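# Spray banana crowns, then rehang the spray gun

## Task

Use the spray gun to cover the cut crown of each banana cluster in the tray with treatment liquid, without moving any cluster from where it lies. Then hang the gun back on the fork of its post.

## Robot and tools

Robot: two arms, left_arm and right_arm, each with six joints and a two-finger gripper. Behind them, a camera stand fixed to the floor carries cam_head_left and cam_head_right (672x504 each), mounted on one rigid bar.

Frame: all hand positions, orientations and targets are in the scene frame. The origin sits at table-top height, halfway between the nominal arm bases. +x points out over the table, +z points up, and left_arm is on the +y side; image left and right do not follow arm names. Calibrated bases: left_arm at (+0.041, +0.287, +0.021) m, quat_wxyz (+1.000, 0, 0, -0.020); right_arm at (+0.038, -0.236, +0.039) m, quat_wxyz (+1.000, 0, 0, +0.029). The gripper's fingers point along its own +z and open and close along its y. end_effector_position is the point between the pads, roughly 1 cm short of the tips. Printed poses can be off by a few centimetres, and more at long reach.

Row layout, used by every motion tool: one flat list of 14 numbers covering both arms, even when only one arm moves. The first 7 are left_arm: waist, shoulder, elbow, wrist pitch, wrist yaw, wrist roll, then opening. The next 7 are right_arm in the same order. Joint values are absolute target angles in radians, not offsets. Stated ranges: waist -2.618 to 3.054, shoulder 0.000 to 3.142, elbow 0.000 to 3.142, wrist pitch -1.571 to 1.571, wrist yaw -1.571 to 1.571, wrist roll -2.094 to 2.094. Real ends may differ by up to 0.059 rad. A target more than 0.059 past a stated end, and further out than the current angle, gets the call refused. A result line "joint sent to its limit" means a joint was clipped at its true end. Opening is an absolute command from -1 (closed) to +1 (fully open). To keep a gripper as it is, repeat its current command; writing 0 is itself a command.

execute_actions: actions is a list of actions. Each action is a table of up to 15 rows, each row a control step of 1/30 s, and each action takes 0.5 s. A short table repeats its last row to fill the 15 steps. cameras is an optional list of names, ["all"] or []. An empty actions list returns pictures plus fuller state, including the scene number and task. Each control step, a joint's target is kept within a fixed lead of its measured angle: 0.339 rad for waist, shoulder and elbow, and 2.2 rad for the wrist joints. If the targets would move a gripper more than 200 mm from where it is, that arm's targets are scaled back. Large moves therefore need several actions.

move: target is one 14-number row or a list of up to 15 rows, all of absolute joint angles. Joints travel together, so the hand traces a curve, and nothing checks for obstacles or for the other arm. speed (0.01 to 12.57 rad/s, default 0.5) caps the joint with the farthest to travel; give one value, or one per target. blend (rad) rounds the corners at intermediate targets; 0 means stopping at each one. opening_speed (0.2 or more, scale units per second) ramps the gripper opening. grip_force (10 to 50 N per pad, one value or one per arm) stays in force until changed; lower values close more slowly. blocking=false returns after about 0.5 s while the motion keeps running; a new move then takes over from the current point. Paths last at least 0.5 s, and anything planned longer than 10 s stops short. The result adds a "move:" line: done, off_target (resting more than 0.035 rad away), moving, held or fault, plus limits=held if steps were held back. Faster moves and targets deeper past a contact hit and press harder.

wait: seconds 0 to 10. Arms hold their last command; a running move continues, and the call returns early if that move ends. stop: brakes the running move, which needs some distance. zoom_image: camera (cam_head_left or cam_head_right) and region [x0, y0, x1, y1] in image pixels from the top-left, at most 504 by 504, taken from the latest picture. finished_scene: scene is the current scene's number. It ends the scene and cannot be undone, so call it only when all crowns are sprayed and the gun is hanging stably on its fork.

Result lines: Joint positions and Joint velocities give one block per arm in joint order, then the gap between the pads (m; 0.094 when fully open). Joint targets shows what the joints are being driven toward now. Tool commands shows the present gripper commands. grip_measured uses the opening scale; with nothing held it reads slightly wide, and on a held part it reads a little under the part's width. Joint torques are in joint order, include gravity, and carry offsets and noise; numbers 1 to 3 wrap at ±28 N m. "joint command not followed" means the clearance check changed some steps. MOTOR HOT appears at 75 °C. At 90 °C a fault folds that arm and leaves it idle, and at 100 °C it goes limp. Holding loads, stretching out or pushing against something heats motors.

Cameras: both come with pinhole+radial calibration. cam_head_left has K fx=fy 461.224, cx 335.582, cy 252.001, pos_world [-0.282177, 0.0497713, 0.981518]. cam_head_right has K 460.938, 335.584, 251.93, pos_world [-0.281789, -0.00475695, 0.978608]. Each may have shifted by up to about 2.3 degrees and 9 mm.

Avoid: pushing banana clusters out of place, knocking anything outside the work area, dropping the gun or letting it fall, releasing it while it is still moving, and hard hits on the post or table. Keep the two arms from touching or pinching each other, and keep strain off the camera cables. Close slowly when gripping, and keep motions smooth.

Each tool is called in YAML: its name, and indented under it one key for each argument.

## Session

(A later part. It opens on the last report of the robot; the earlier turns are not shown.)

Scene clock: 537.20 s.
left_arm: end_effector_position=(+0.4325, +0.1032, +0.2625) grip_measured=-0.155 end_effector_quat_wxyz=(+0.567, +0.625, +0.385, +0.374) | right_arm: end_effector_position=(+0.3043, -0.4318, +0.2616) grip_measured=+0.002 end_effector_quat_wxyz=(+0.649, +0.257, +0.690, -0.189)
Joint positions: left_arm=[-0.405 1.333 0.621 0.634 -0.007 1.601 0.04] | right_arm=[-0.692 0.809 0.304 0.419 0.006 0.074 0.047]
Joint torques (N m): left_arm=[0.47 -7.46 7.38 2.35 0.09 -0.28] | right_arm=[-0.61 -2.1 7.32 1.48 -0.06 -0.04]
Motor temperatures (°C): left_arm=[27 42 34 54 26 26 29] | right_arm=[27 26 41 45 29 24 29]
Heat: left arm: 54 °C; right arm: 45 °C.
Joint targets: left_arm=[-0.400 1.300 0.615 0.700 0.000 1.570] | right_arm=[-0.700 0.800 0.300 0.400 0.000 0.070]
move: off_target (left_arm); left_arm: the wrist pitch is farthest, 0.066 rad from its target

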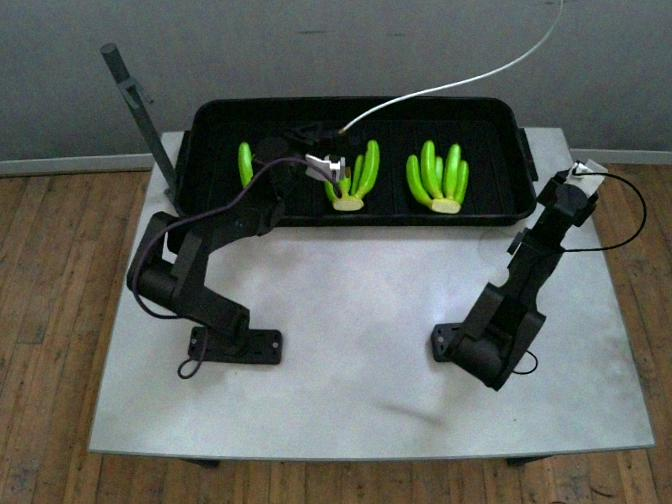

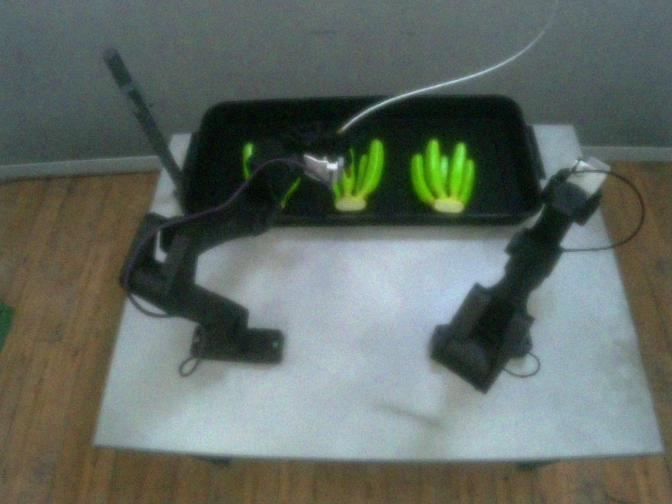

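move:
  target:
    - [-0.38,1.25,0.515,0.76,0,1.57,-0.6,-0.7,0.8,0.3,0.4,0,0.07,0]
    - [-0.42,1.25,0.515,0.72,0,1.57,-0.6,-0.7,0.8,0.3,0.4,0,0.07,0]
  speed: 0.07
  cameras: ["all"]

zoom_image:
  camera: "cam_head_left"
  region: [290, 110, 410, 230]

move:
  target:
    - [0.11,0.865,0.375,0.48,0,1.57,-0.6,-0.7,0.8,0.3,0.4,0,0.07,0]
  speed: 0.5
  cameras: ["all"]

zoom_image:
  camera: "cam_head_left"
  region: [200, 110, 320, 230]

zoom_image:
  camera: "cam_head_left"
  region: [325, 180, 375, 220]

Scene clock: 559.40 s.
left_arm: end_effector_position=(+0.4140, +0.1082, +0.2450) grip_measured=-0.155 end_effector_quat_wxyz=(+0.565, +0.630, +0.384, +0.369) | right_arm: end_effector_position=(+0.3043, -0.4318, +0.2616) grip_measured=+0.002 end_effector_quat_wxyz=(+0.649, +0.257, +0.690, -0.189)
Joint positions: left_arm=[-0.413 1.284 0.521 0.674 -0.007 1.601 0.04] | right_arm=[-0.692 0.809 0.304 0.419 0.006 0.074 0.047]
Joint torques (N m): left_arm=[-0.72 -7.04 7.23 2.17 0.08 -0.29] | right_arm=[-0.51 -2.11 7.24 1.52 -0.09 0]
Heat: left arm: 53 °C; right arm: 45 °C.
Joint targets: left_arm=[-0.420 1.250 0.515 0.720 0.000 1.570] | right_arm=[-0.700 0.800 0.300 0.400 0.000 0.070]
move: off_target (left_arm); left_arm: the wrist pitch is farthest, 0.046 rad from its target

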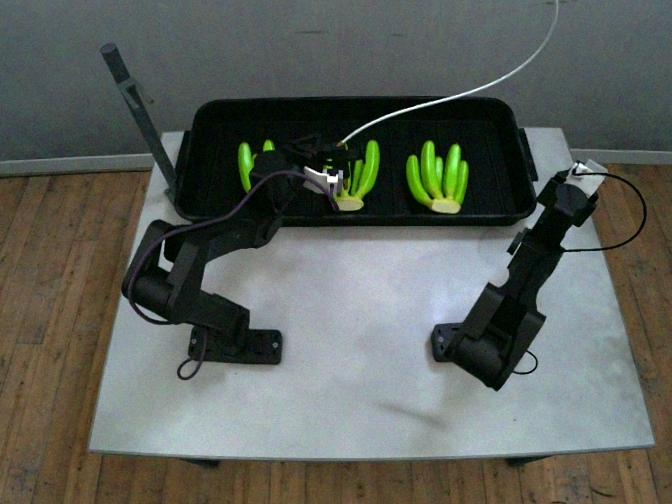

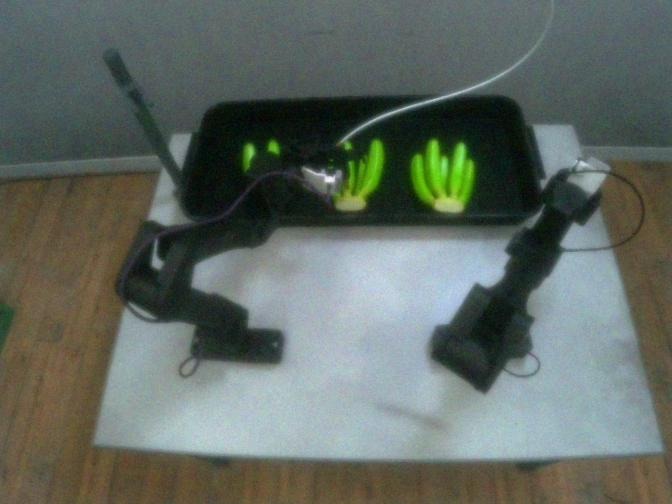

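Scaled by 4.200 from the camera's 672x504 image, which has a finer 960x720 frame.

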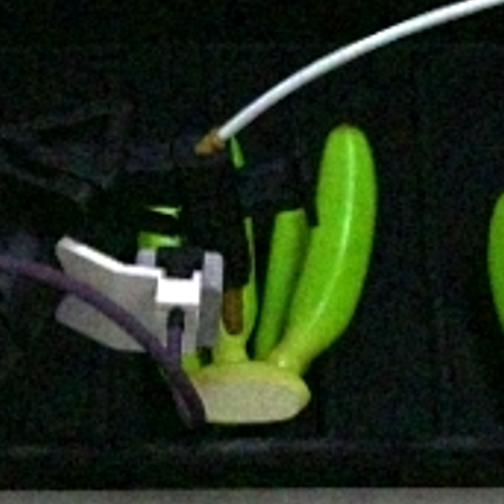

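Scene clock: 561.10 s.
left_arm: end_effector_position=(+0.3870, +0.3123, +0.2613) grip_measured=-0.155 end_effector_quat_wxyz=(+0.456, +0.505, +0.528, +0.507) | right_arm: end_effector_position=(+0.3043, -0.4318, +0.2616) grip_measured=+0.002 end_effector_quat_wxyz=(+0.649, +0.257, +0.690, -0.189)
Joint positions: left_arm=[0.104 0.888 0.383 0.436 -0.01 1.601 0.04] | right_arm=[-0.692 0.809 0.304 0.419 0.006 0.074 0.047]
Joint torques (N m): left_arm=[0.54 -3.28 7.64 2.22 0.13 -0.29] | right_arm=[-0.59 -1.87 7.23 1.45 -0.13 0.01]
Heat: left arm: 53 °C; right arm: 45 °C.
Joint targets: left_arm=[0.110 0.865 0.375 0.480 0.000 1.570] | right_arm=[-0.700 0.800 0.300 0.400 0.000 0.070]
move: off_target (left_arm); left_arm: the wrist pitch is farthest, 0.044 rad from its target

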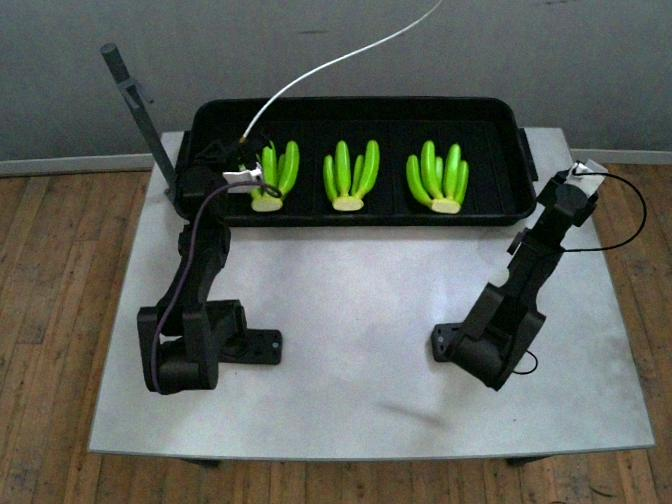

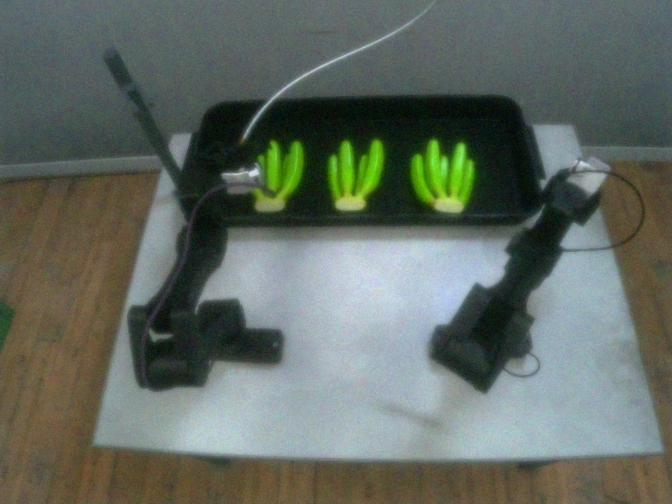

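Scaled by 4.200 from the camera's 672x504 image, which has a finer 960x720 frame.

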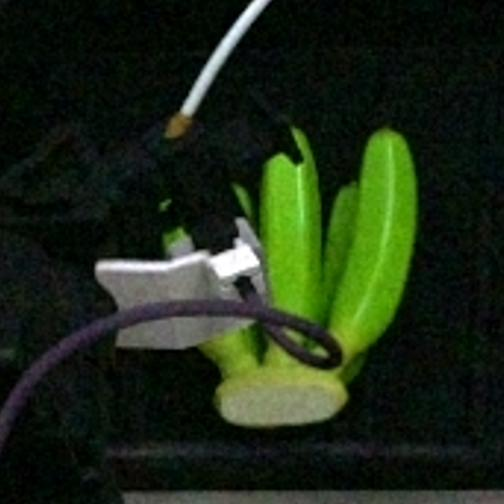

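Scaled by 10.080 from the camera's 672x504 image, which has a finer 960x720 frame.

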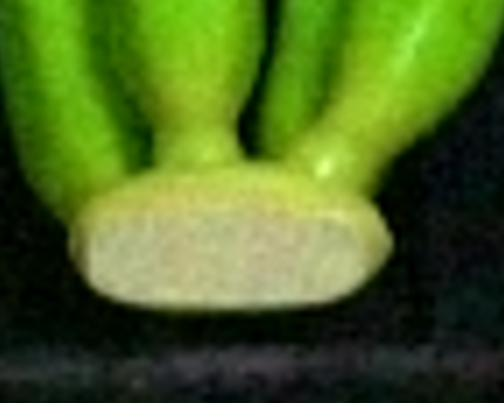

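move:
  target:
    - [0.11,0.8,0.31,0.48,0,1.57,-0.6,-0.7,0.8,0.3,0.4,0,0.07,0]
    - [0.13,0.8,0.31,0.52,0,1.57,-0.6,-0.7,0.8,0.3,0.4,0,0.07,0]
    - [0.09,0.8,0.31,0.48,0,1.57,-0.6,-0.7,0.8,0.3,0.4,0,0.07,0]
  speed: 0.07
  cameras: ["all"]

zoom_image:
  camera: "cam_head_left"
  region: [200, 110, 320, 230]

zoom_image:
  camera: "cam_head_right"
  region: [200, 110, 320, 230]

move:
  target:
    - [0.09,0.8,0.31,0.48,0,0.3,-0.6,-0.7,0.8,0.3,0.4,0,0.07,0]
  speed: 0.7
  cameras: ["all"]

zoom_image:
  camera: "cam_head_left"
  region: [170, 80, 320, 230]

zoom_image:
  camera: "cam_head_right"
  region: [170, 80, 320, 230]

Scene clock: 586.43 s.
left_arm: end_effector_position=(+0.3743, +0.3092, +0.2493) grip_measured=-0.155 end_effector_quat_wxyz=(+0.457, +0.508, +0.527, +0.505) | right_arm: end_effector_position=(+0.3043, -0.4318, +0.2616) grip_measured=+0.002 end_effector_quat_wxyz=(+0.649, +0.257, +0.690, -0.189)
Joint positions: left_arm=[0.097 0.824 0.317 0.436 -0.01 1.601 0.04] | right_arm=[-0.692 0.809 0.304 0.419 0.006 0.074 0.047]
Joint torques (N m): left_arm=[-0.72 -2.97 7.8 2.14 0.11 -0.29] | right_arm=[-0.59 -1.96 7.24 1.49 -0.1 -0.06]
Motor temperatures (°C): left_arm=[27 35 33 50 26 26 29] | right_arm=[27 26 41 45 29 24 29]
Heat: left arm: 50 °C; right arm: 45 °C.
Joint targets: left_arm=[0.090 0.800 0.310 0.480 0.000 1.570] | right_arm=[-0.700 0.800 0.300 0.400 0.000 0.070]
move: off_target (left_arm); left_arm: the wrist pitch is farthest, 0.044 rad from its target

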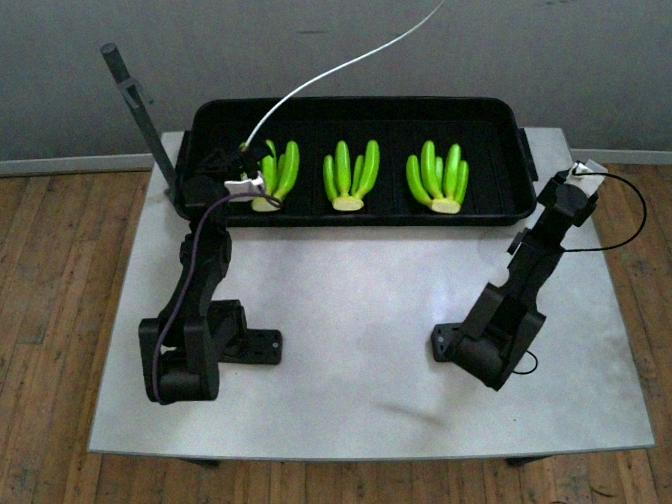

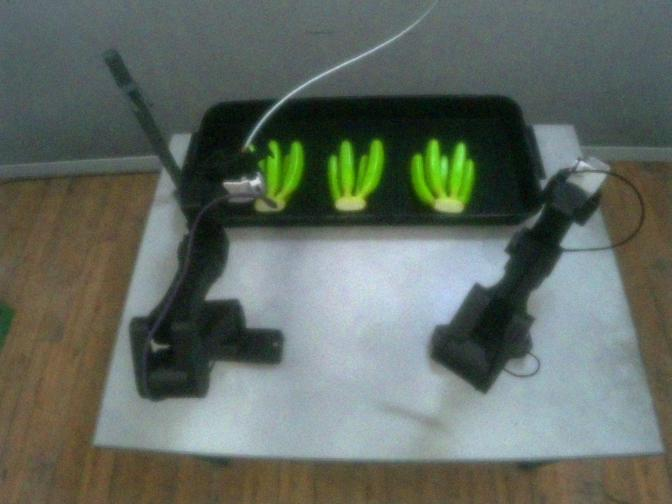

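Scaled by 4.200 from the camera's 672x504 image, which has a finer 960x720 frame.

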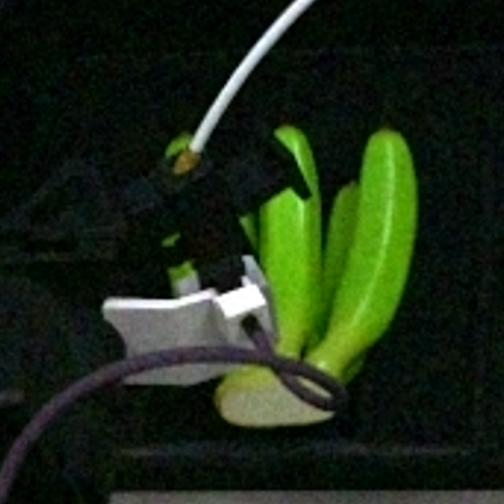

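Scaled by 4.200 from the camera's 672x504 image, which has a finer 960x720 frame.

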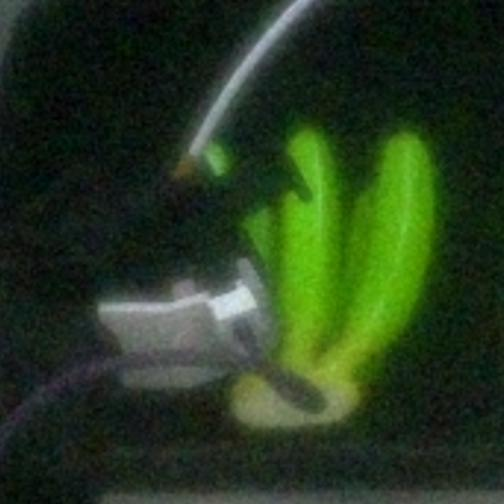

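Scene clock: 589.13 s.
left_arm: end_effector_position=(+0.3741, +0.3091, +0.2467) grip_measured=-0.155 end_effector_quat_wxyz=(+0.665, +0.092, +0.729, +0.131) | right_arm: end_effector_position=(+0.3043, -0.4318, +0.2616) grip_measured=+0.002 end_effector_quat_wxyz=(+0.649, +0.257, +0.690, -0.189)
Joint positions: left_arm=[0.097 0.824 0.317 0.426 -0.01 0.318 0.04] | right_arm=[-0.692 0.809 0.304 0.419 0.006 0.074 0.047]
Joint torques (N m): left_arm=[-0.76 -3.04 7.79 2.25 0.12 -0.19] | right_arm=[-0.69 -1.92 7.31 1.46 -0.09 0.02]
Heat: left arm: 51 °C; right arm: 45 °C.
Joint targets: left_arm=[0.090 0.800 0.310 0.480 0.000 0.300] | right_arm=[-0.700 0.800 0.300 0.400 0.000 0.070]
move: off_target (left_arm); left_arm: the wrist pitch is farthest, 0.054 rad from its target

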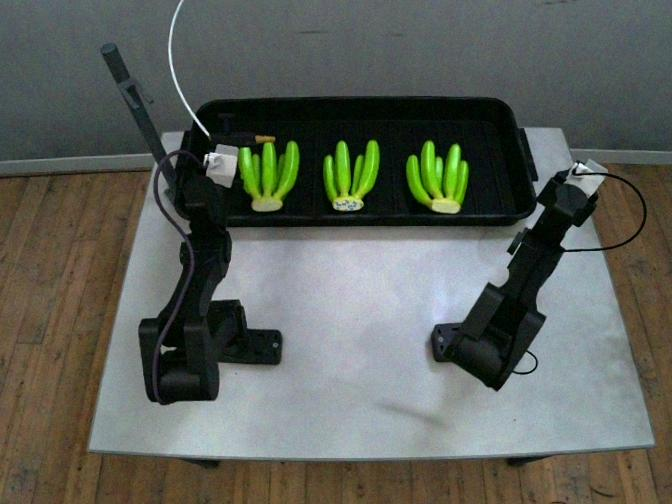

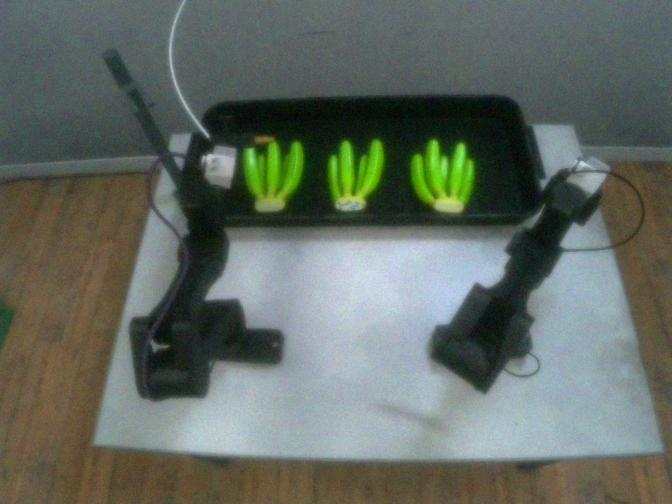

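Scaled by 3.360 from the camera's 672x504 image, which has a finer 960x720 frame.

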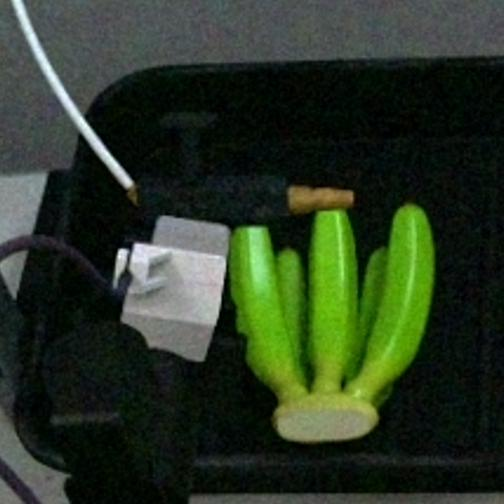

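Scaled by 3.360 from the camera's 672x504 image, which has a finer 960x720 frame.

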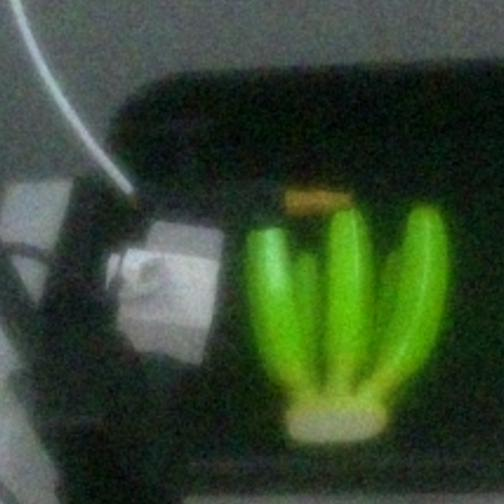

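zoom_image:
  camera: "cam_head_left"
  region: [325, 180, 375, 220]

zoom_image:
  camera: "cam_head_left"
  region: [245, 180, 295, 220]

Scaled by 10.080 from the camera's 672x504 image, which has a finer 960x720 frame.

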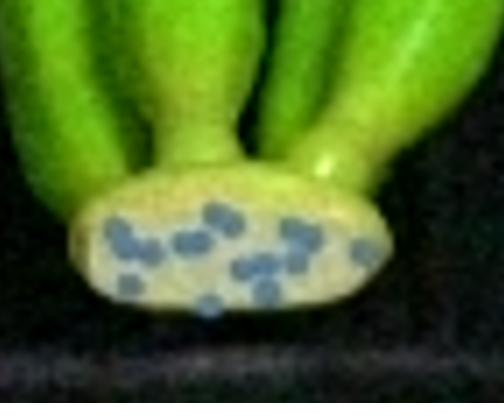

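Scaled by 10.080 from the camera's 672x504 image, which has a finer 960x720 frame.

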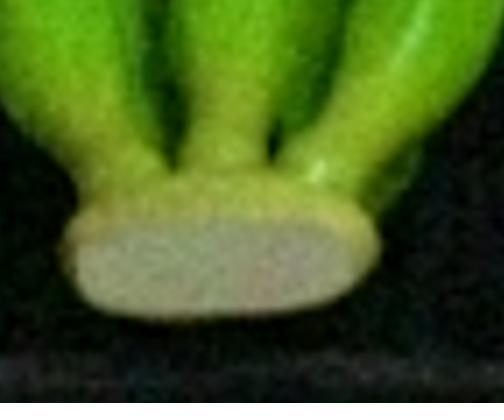

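move:
  target:
    - [0.147,1.0,0.325,0.755,0,1.57,-0.6,-0.7,0.8,0.3,0.4,0,0.07,0]
  speed: 0.7
  cameras: ["all"]

zoom_image:
  camera: "cam_head_left"
  region: [200, 110, 320, 230]

move:
  target:
    - [0.147,1.0,0.325,0.9,0,1.57,-0.6,-0.7,0.8,0.3,0.4,0,0.07,0]
  speed: 0.08
  cameras: ["all"]

zoom_image:
  camera: "cam_head_left"
  region: [200, 110, 320, 230]

move:
  target:
    - [0.147,1.0,0.325,0.62,0,1.57,-0.6,-0.7,0.8,0.3,0.4,0,0.07,0]
  speed: 0.08
  cameras: ["all"]

zoom_image:
  camera: "cam_head_left"
  region: [200, 110, 320, 230]

Scene clock: 645.57 s.
left_arm: end_effector_position=(+0.3950, +0.3255, +0.2549) grip_measured=-0.155 end_effector_quat_wxyz=(+0.467, +0.476, +0.521, +0.533) | right_arm: end_effector_position=(+0.3043, -0.4318, +0.2616) grip_measured=+0.002 end_effector_quat_wxyz=(+0.649, +0.257, +0.690, -0.189)
Joint positions: left_arm=[0.14 1.002 0.317 0.689 -0.01 1.591 0.04] | right_arm=[-0.692 0.809 0.304 0.419 0.006 0.074 0.047]
Joint torques (N m): left_arm=[0.7 -2.03 8.77 2.34 0.12 -0.18] | right_arm=[-0.88 -2.14 7.39 1.48 -0.1 -0.04]
Motor temperatures (°C): left_arm=[27 32 32 55 26 26 29] | right_arm=[27 26 41 45 29 24 29]
Heat: left arm: 55 °C; right arm: 45 °C.
Joint targets: left_arm=[0.147 1.000 0.325 0.755 0.000 1.570] | right_arm=[-0.700 0.800 0.300 0.400 0.000 0.070]
move: off_target (left_arm); left_arm: the wrist pitch is farthest, 0.066 rad from its target

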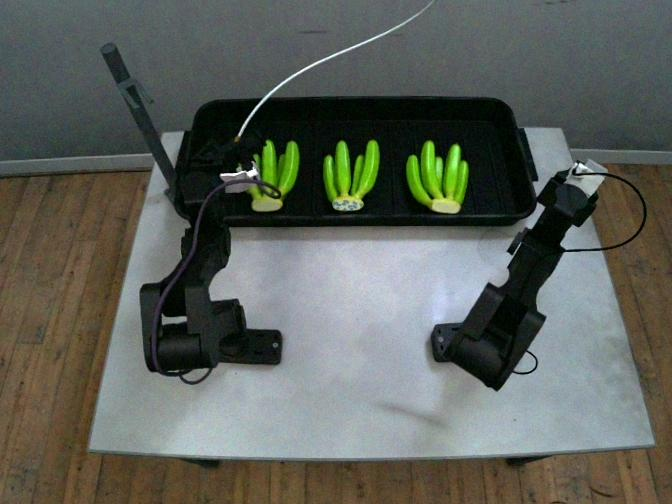

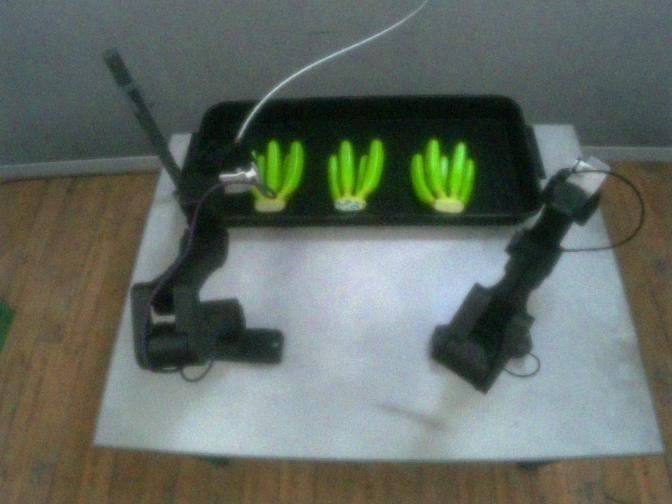

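Scaled by 4.200 from the camera's 672x504 image, which has a finer 960x720 frame.

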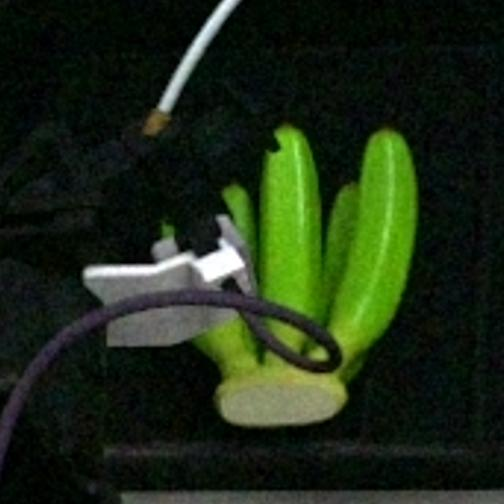

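Scene clock: 647.80 s.
left_arm: end_effector_position=(+0.3924, +0.3252, +0.2904) grip_measured=-0.155 end_effector_quat_wxyz=(+0.499, +0.441, +0.482, +0.569) | right_arm: end_effector_position=(+0.3043, -0.4318, +0.2616) grip_measured=+0.002 end_effector_quat_wxyz=(+0.649, +0.257, +0.690, -0.189)
Joint positions: left_arm=[0.14 1.002 0.317 0.831 -0.01 1.593 0.04] | right_arm=[-0.692 0.809 0.304 0.419 0.006 0.074 0.047]
Joint torques (N m): left_arm=[0.66 -1.95 8.69 2.31 0.11 -0.21] | right_arm=[-0.58 -2.03 7.35 1.49 -0.11 0]
Motor temperatures (°C): left_arm=[27 32 32 55 26 26 29] | right_arm=[27 26 41 45 29 24 29]
Heat: left arm: 55 °C; right arm: 45 °C.
Joint targets: left_arm=[0.147 1.000 0.325 0.900 0.000 1.570] | right_arm=[-0.700 0.800 0.300 0.400 0.000 0.070]
move: off_target (left_arm); left_arm: the wrist pitch is farthest, 0.069 rad from its target

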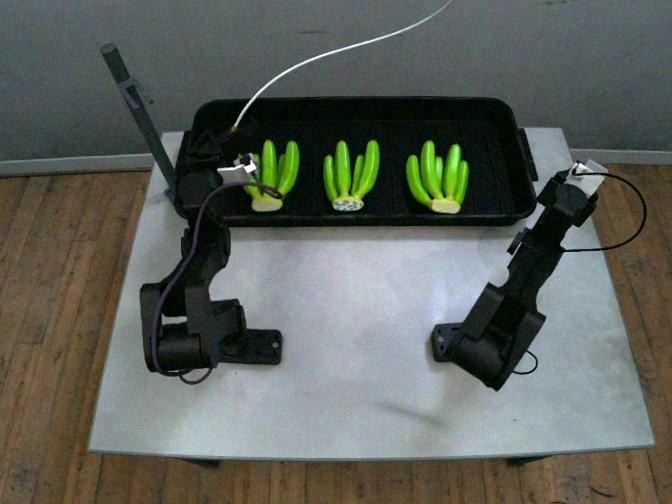

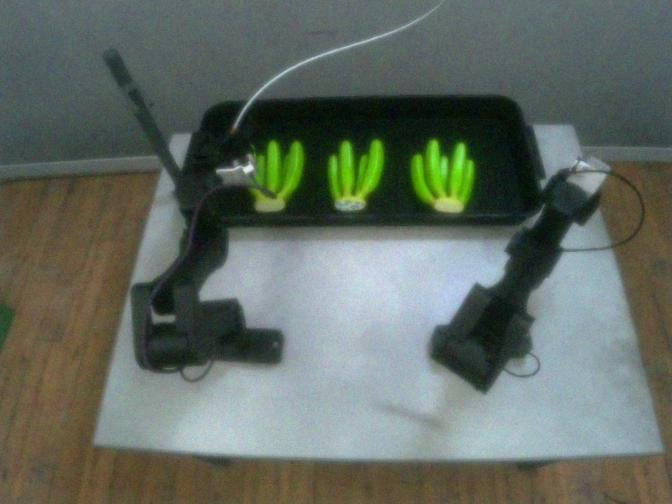

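Scaled by 4.200 from the camera's 672x504 image, which has a finer 960x720 frame.

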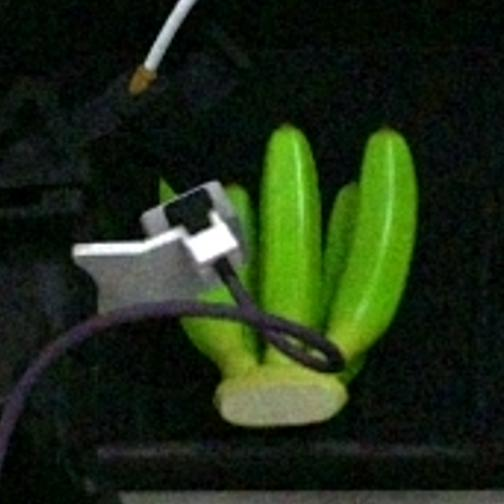

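Scene clock: 651.73 s.
left_arm: end_effector_position=(+0.3935, +0.3253, +0.2268) grip_measured=-0.155 end_effector_quat_wxyz=(+0.440, +0.503, +0.549, +0.503) | right_arm: end_effector_position=(+0.3043, -0.4318, +0.2616) grip_measured=+0.002 end_effector_quat_wxyz=(+0.649, +0.257, +0.690, -0.189)
Joint positions: left_arm=[0.14 1.002 0.317 0.577 -0.01 1.593 0.04] | right_arm=[-0.692 0.809 0.304 0.419 0.006 0.074 0.047]
Joint torques (N m): left_arm=[0.65 -2.11 8.85 2.15 0.12 -0.19] | right_arm=[-0.4 -2.1 7.1 1.49 -0.13 -0.06]
Motor temperatures (°C): left_arm=[27 32 32 55 26 26 29] | right_arm=[27 26 41 45 29 24 29]
Heat: left arm: 55 °C; right arm: 45 °C.
Joint targets: left_arm=[0.147 1.000 0.325 0.620 0.000 1.570] | right_arm=[-0.700 0.800 0.300 0.400 0.000 0.070]
move: off_target (left_arm); left_arm: the wrist pitch is farthest, 0.043 rad from its target

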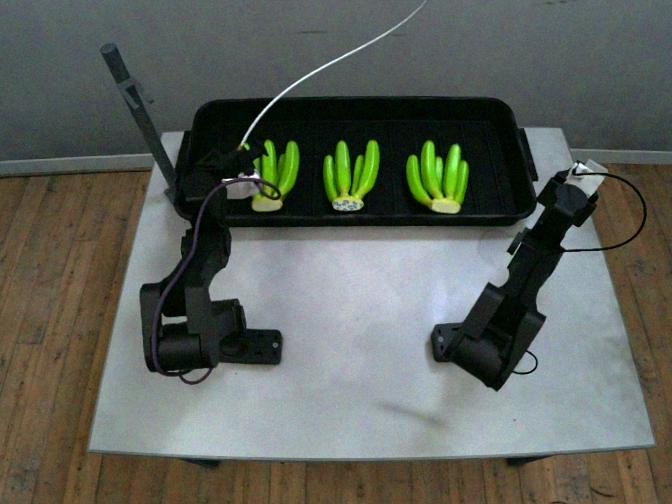

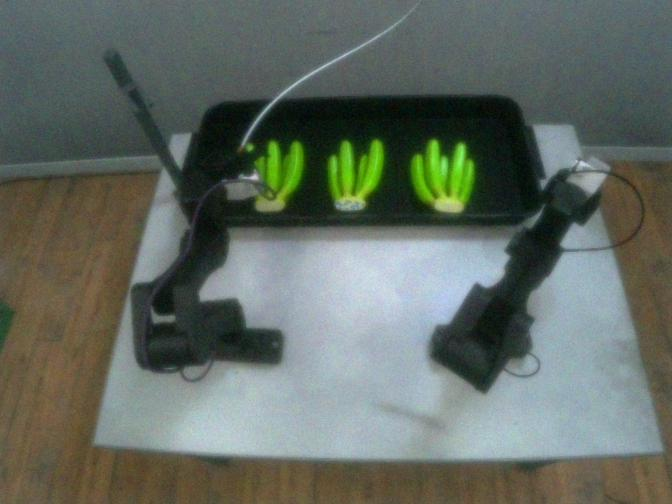

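Scaled by 4.200 from the camera's 672x504 image, which has a finer 960x720 frame.

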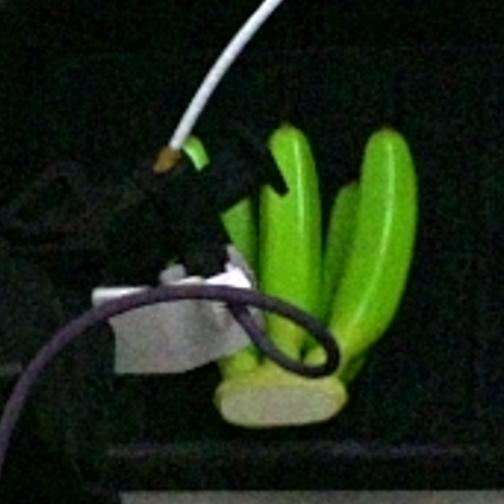

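move:
  target:
    - [0.147,1.0,0.325,0.755,0,2.05,-0.6,-0.7,0.8,0.3,0.4,0,0.07,0]
    - [0.147,1.0,0.325,0.82,0,1.3,-0.6,-0.7,0.8,0.3,0.4,0,0.07,0]
  speed: 0.25
  cameras: ["all"]

zoom_image:
  camera: "cam_head_left"
  region: [200, 110, 320, 230]

Scene clock: 670.43 s.
left_arm: end_effector_position=(+0.3945, +0.3254, +0.2702) grip_measured=-0.159 end_effector_quat_wxyz=(+0.547, +0.393, +0.560, +0.483) | right_arm: end_effector_position=(+0.3043, -0.4318, +0.2616) grip_measured=+0.002 end_effector_quat_wxyz=(+0.649, +0.257, +0.690, -0.189)
Joint positions: left_arm=[0.14 1.002 0.317 0.75 -0.01 1.336 0.04] | right_arm=[-0.692 0.809 0.304 0.419 0.006 0.074 0.047]
Joint torques (N m): left_arm=[0.68 -1.98 8.79 2.38 0.14 -0.31] | right_arm=[-0.53 -1.89 7.32 1.49 -0.11 -0.06]
Heat: left arm: 53 °C; right arm: 45 °C.
Joint targets: left_arm=[0.147 1.000 0.325 0.820 0.000 1.300] | right_arm=[-0.700 0.800 0.300 0.400 0.000 0.070]
move: off_target (left_arm); left_arm: the wrist pitch is farthest, 0.070 rad from its target

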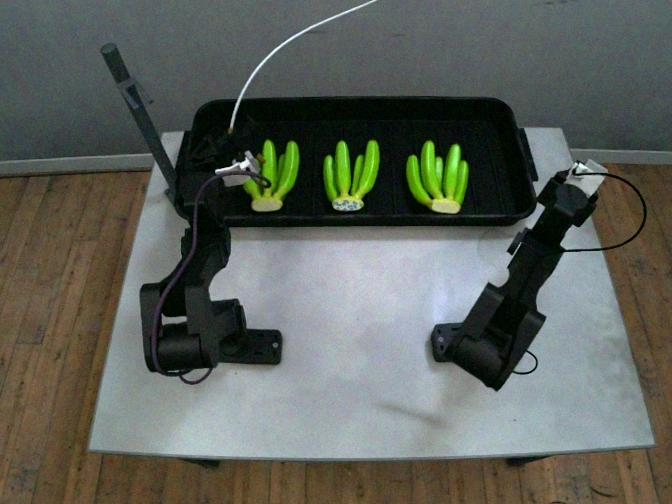

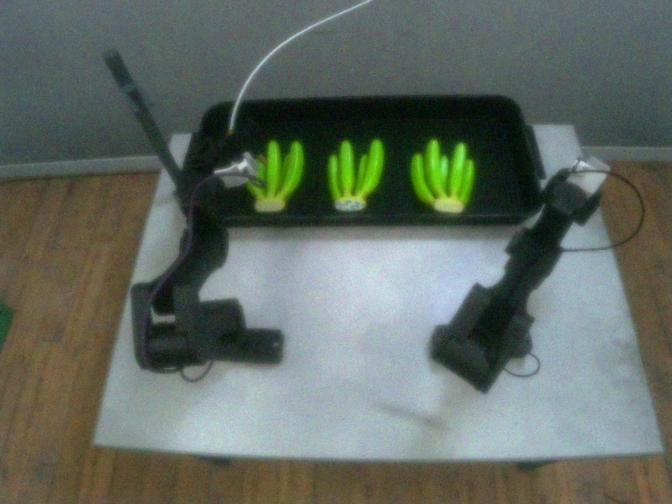

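Scaled by 4.200 from the camera's 672x504 image, which has a finer 960x720 frame.

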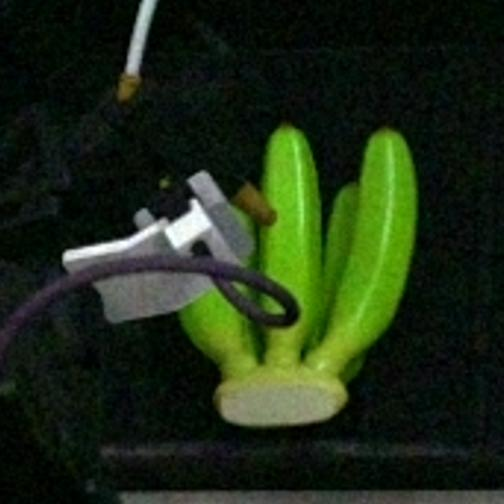

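move:
  target:
    - [0.147,1.0,0.325,0.9,0,1.72,-0.6,-0.7,0.8,0.3,0.4,0,0.07,0]
    - [0.147,1.0,0.325,0.5,0,1.72,-0.6,-0.7,0.8,0.3,0.4,0,0.07,0]
    - [0.147,1.0,0.325,0.5,0,1.82,-0.6,-0.7,0.8,0.3,0.4,0,0.07,0]
    - [0.147,1.0,0.325,0.95,0,1.82,-0.6,-0.7,0.8,0.3,0.4,0,0.07,0]
    - [0.147,1.0,0.325,0.95,0,1.62,-0.6,-0.7,0.8,0.3,0.4,0,0.07,0]
    - [0.147,1.0,0.325,0.5,0,1.62,-0.6,-0.7,0.8,0.3,0.4,0,0.07,0]
  speed: 0.25
  blend: 0.03
  cameras: ["cam_head_left"]

zoom_image:
  camera: "cam_head_left"
  region: [220, 130, 320, 230]

Scene clock: 733.83 s.
left_arm: end_effector_position=(+0.3896, +0.3252, +0.2024) grip_measured=-0.160 end_effector_quat_wxyz=(+0.401, +0.540, +0.558, +0.486) | right_arm: end_effector_position=(+0.3043, -0.4318, +0.2616) grip_measured=+0.002 end_effector_quat_wxyz=(+0.649, +0.257, +0.690, -0.189)
Joint positions: left_arm=[0.141 1.002 0.317 0.478 -0.01 1.647 0.039] | right_arm=[-0.692 0.809 0.304 0.419 0.006 0.074 0.047]
Joint torques (N m): left_arm=[0.64 -2.09 8.83 1.92 0.11 -0.24] | right_arm=[-0.62 -1.92 7.3 1.54 -0.08 -0.02]
Heat: left arm: 52 °C; right arm: 45 °C.
Joint targets: left_arm=[0.147 1.000 0.325 0.500 0.000 1.620] | right_arm=[-0.700 0.800 0.300 0.400 0.000 0.070]
move: done
Images, in order (width x height): cam_head_left 672x504.

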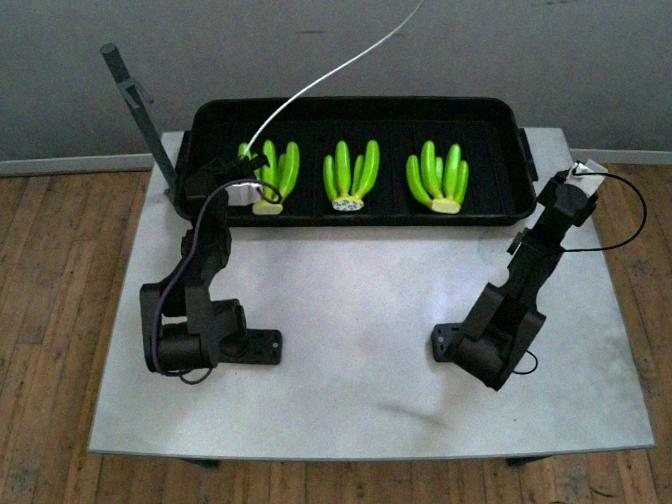

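Scaled by 5.040 from the camera's 672x504 image, which has a finer 960x720 frame.

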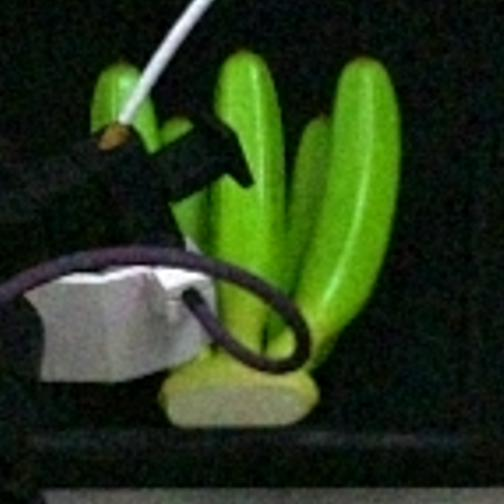

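move:
  target:
    - [0.14,0.15,0.185,0.25,0,1.75,-0.6,-0.7,0.8,0.3,0.4,0,0.07,0]
    - [0.14,0.15,0.185,0.5,0,1.75,-0.6,-0.7,0.8,0.3,0.4,0,0.07,0]
    - [0.14,0.15,0.185,0.5,0,1.67,-0.6,-0.7,0.8,0.3,0.4,0,0.07,0]
    - [0.14,0.15,0.185,0.25,0,1.67,-0.6,-0.7,0.8,0.3,0.4,0,0.07,0]
  speed: [0.6,0.15,0.25,0.15]
  blend: 0.02
  cameras: ["cam_head_left"]

zoom_image:
  camera: "cam_head_left"
  region: [220, 130, 320, 230]

Scene clock: 767.03 s.
left_arm: end_effector_position=(+0.2868, +0.3148, +0.3071) grip_measured=-0.160 end_effector_quat_wxyz=(+0.484, +0.443, +0.436, +0.616) | right_arm: end_effector_position=(+0.3043, -0.4318, +0.2616) grip_measured=+0.002 end_effector_quat_wxyz=(+0.649, +0.257, +0.690, -0.189)
Joint positions: left_arm=[0.141 0.169 0.193 0.205 -0.01 1.7 0.039] | right_arm=[-0.692 0.809 0.304 0.419 0.006 0.074 0.047]
Joint torques (N m): left_arm=[0.03 0.64 7.41 1.99 0.11 -0.28] | right_arm=[-0.81 -1.96 7.45 1.51 -0.05 -0.02]
Heat: left arm: 51 °C; right arm: 45 °C.
Joint targets: left_arm=[0.140 0.150 0.185 0.250 0.000 1.670] | right_arm=[-0.700 0.800 0.300 0.400 0.000 0.070]
move: off_target (left_arm); left_arm: the wrist pitch is farthest, 0.045 rad from its target
Images, in order (width x height): cam_head_left 672x504.

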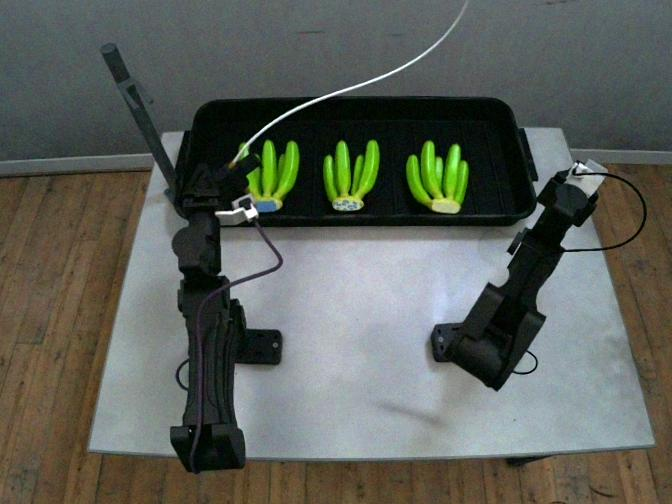

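Scaled by 5.040 from the camera's 672x504 image, which has a finer 960x720 frame.

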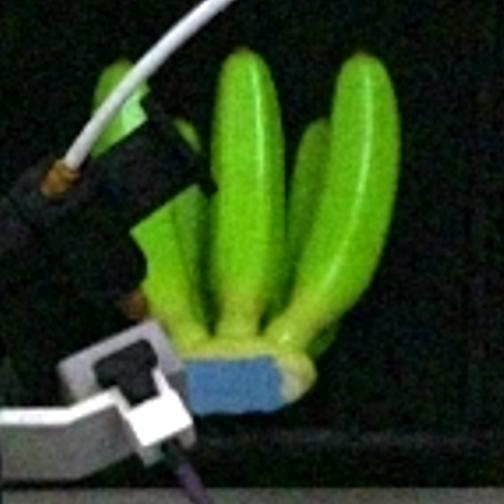

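move:
  target:
    - [0.14,0.15,0.185,0.25,0,1.57,-0.6,-0.7,0.8,0.3,0.4,0,0.07,0]
    - [0.14,0.15,0.185,0.5,0,1.57,-0.6,-0.7,0.8,0.3,0.4,0,0.07,0]
    - [0.14,0.15,0.185,0.5,0,1.82,-0.6,-0.7,0.8,0.3,0.4,0,0.07,0]
    - [0.14,0.15,0.185,0.25,0,1.82,-0.6,-0.7,0.8,0.3,0.4,0,0.07,0]
  speed: [0.3,0.15,0.3,0.15]
  blend: 0.02

move:
  target:
    - [-0.38,0.86,0.25,0.87,0,1.7,-0.6,-0.7,0.8,0.3,0.4,0,0.07,0]
    - [-0.38,0.86,0.25,1.14,0,1.7,-0.6,-0.7,0.8,0.3,0.4,0,0.07,0]
    - [-0.38,0.86,0.25,1.14,0,1.6,-0.6,-0.7,0.8,0.3,0.4,0,0.07,0]
    - [-0.38,0.86,0.25,0.87,0,1.6,-0.6,-0.7,0.8,0.3,0.4,0,0.07,0]
  speed: [0.5,0.15,0.3,0.15]
  blend: 0.02
  cameras: ["cam_head_left"]

zoom_image:
  camera: "cam_head_left"
  region: [220, 130, 320, 230]

zoom_image:
  camera: "cam_head_left"
  region: [300, 130, 400, 230]

Scene clock: 799.17 s.
left_arm: end_effector_position=(+0.2867, +0.3147, +0.3073) grip_measured=-0.160 end_effector_quat_wxyz=(+0.441, +0.471, +0.405, +0.648) | right_arm: end_effector_position=(+0.3043, -0.4318, +0.2616) grip_measured=+0.002 end_effector_quat_wxyz=(+0.649, +0.257, +0.690, -0.189)
Joint positions: left_arm=[0.141 0.169 0.193 0.206 -0.01 1.837 0.039] | right_arm=[-0.692 0.809 0.304 0.419 0.006 0.074 0.047]
Joint torques (N m): left_arm=[-0.05 0.69 7.38 2.04 0.13 -0.15] | right_arm=[-0.65 -2.02 7.45 1.48 -0.11 -0.02]
Heat: left arm: 52 °C; right arm: 45 °C.
Joint targets: left_arm=[0.140 0.150 0.185 0.250 0.000 1.820] | right_arm=[-0.700 0.800 0.300 0.400 0.000 0.070]
move: off_target (left_arm); left_arm: the wrist pitch is farthest, 0.044 rad from its target

Scene clock: 805.07 s.
left_arm: end_effector_position=(+0.3410, +0.1582, +0.2776) grip_measured=-0.160 end_effector_quat_wxyz=(+0.622, +0.552, +0.340, +0.439) | right_arm: end_effector_position=(+0.3043, -0.4318, +0.2616) grip_measured=+0.002 end_effector_quat_wxyz=(+0.649, +0.257, +0.690, -0.189)
Joint positions: left_arm=[-0.374 0.865 0.204 0.821 -0.009 1.635 0.039] | right_arm=[-0.692 0.809 0.304 0.419 0.006 0.074 0.047]
Joint torques (N m): left_arm=[-0.65 -1.31 12.63 2.12 0.11 -0.33] | right_arm=[-0.61 -2.02 7.46 1.47 -0.12 -0.05]
Heat: left arm: 52 °C; right arm: 45 °C.
Joint targets: left_arm=[-0.380 0.860 0.250 0.870 0.000 1.600] | right_arm=[-0.700 0.800 0.300 0.400 0.000 0.070]
move: off_target (left_arm); left_arm: the wrist pitch is farthest, 0.049 rad from its target
Images, in order (width x height): cam_head_left 672x504.

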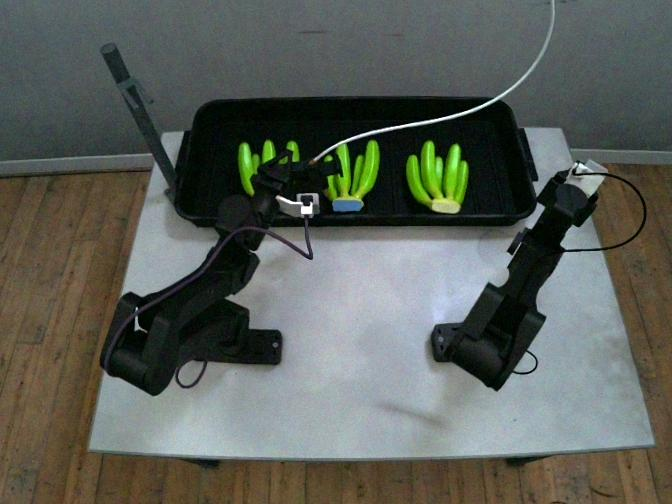

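Scaled by 5.040 from the camera's 672x504 image, which has a finer 960x720 frame.

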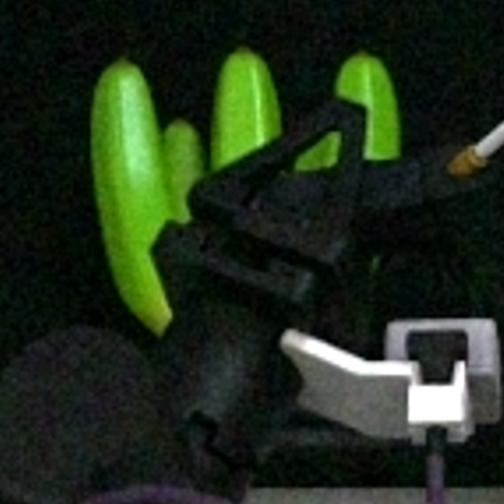

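Scaled by 5.040 from the camera's 672x504 image, which has a finer 960x720 frame.

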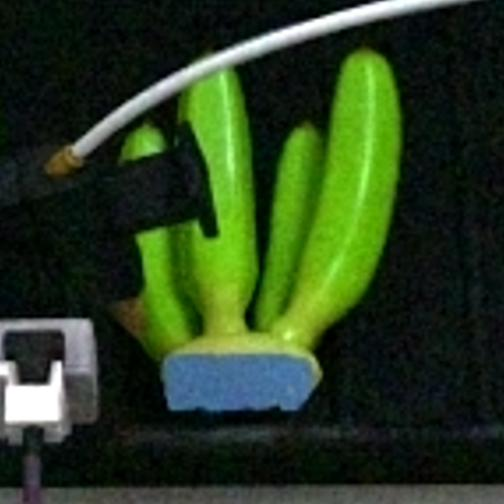

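move:
  target:
    - [-0.785,1.66,0.77,1.15,0,1.7,-0.6,-0.7,0.8,0.3,0.4,0,0.07,0]
    - [-0.785,1.66,0.77,1.42,0,1.7,-0.6,-0.7,0.8,0.3,0.4,0,0.07,0]
    - [-0.785,1.66,0.77,1.42,0,1.6,-0.6,-0.7,0.8,0.3,0.4,0,0.07,0]
    - [-0.785,1.66,0.77,1.15,0,1.6,-0.6,-0.7,0.8,0.3,0.4,0,0.07,0]
  speed: [0.5,0.15,0.3,0.15]
  blend: 0.02
  cameras: ["cam_head_left"]

zoom_image:
  camera: "cam_head_left"
  region: [220, 130, 320, 230]

zoom_image:
  camera: "cam_head_left"
  region: [400, 130, 500, 230]

Scene clock: 819.80 s.
left_arm: end_effector_position=(+0.3724, -0.0659, +0.2875) grip_measured=-0.160 end_effector_quat_wxyz=(+0.704, +0.602, +0.218, +0.307) | right_arm: end_effector_position=(+0.3043, -0.4318, +0.2616) grip_measured=+0.002 end_effector_quat_wxyz=(+0.649, +0.257, +0.690, -0.189)
Joint positions: left_arm=[-0.782 1.657 0.728 1.11 -0.008 1.636 0.039] | right_arm=[-0.692 0.809 0.304 0.419 0.006 0.074 0.047]
Joint torques (N m): left_arm=[-0.25 -6.65 11.28 2.11 0.1 -0.32] | right_arm=[-0.54 -2.02 7.31 1.53 -0.09 -0.04]
Heat: left arm: 52 °C; right arm: 45 °C.
Joint targets: left_arm=[-0.785 1.660 0.770 1.150 0.000 1.600] | right_arm=[-0.700 0.800 0.300 0.400 0.000 0.070]
move: off_target (left_arm); left_arm: the elbow is farthest, 0.042 rad from its target
Images, in order (width x height): cam_head_left 672x504.

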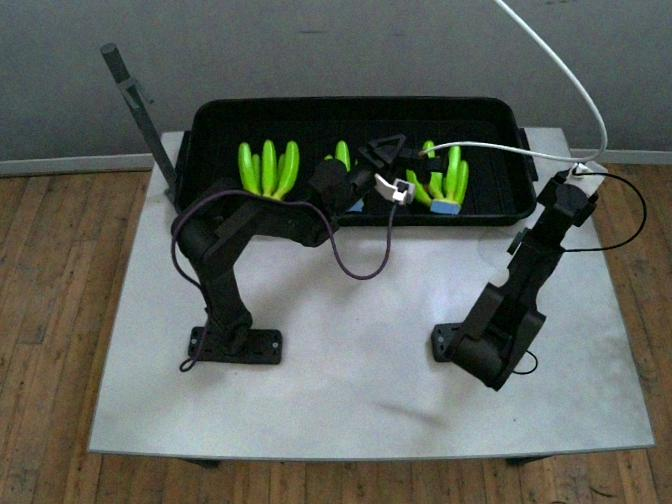

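Scaled by 5.040 from the camera's 672x504 image, which has a finer 960x720 frame.

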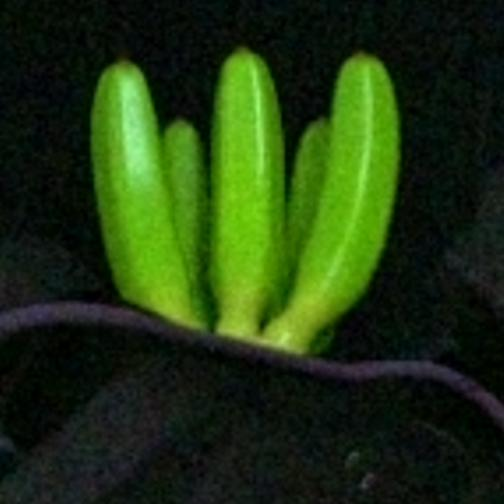

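Scaled by 5.040 from the camera's 672x504 image, which has a finer 960x720 frame.

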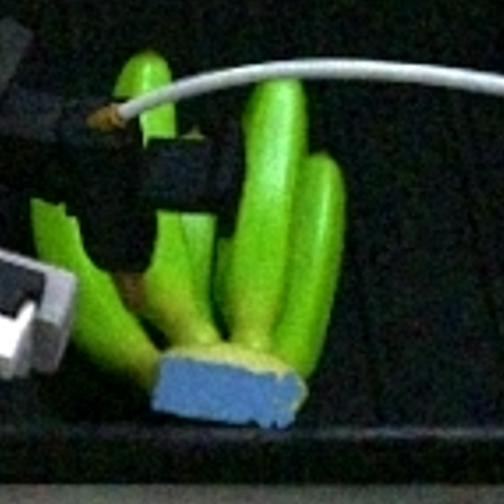

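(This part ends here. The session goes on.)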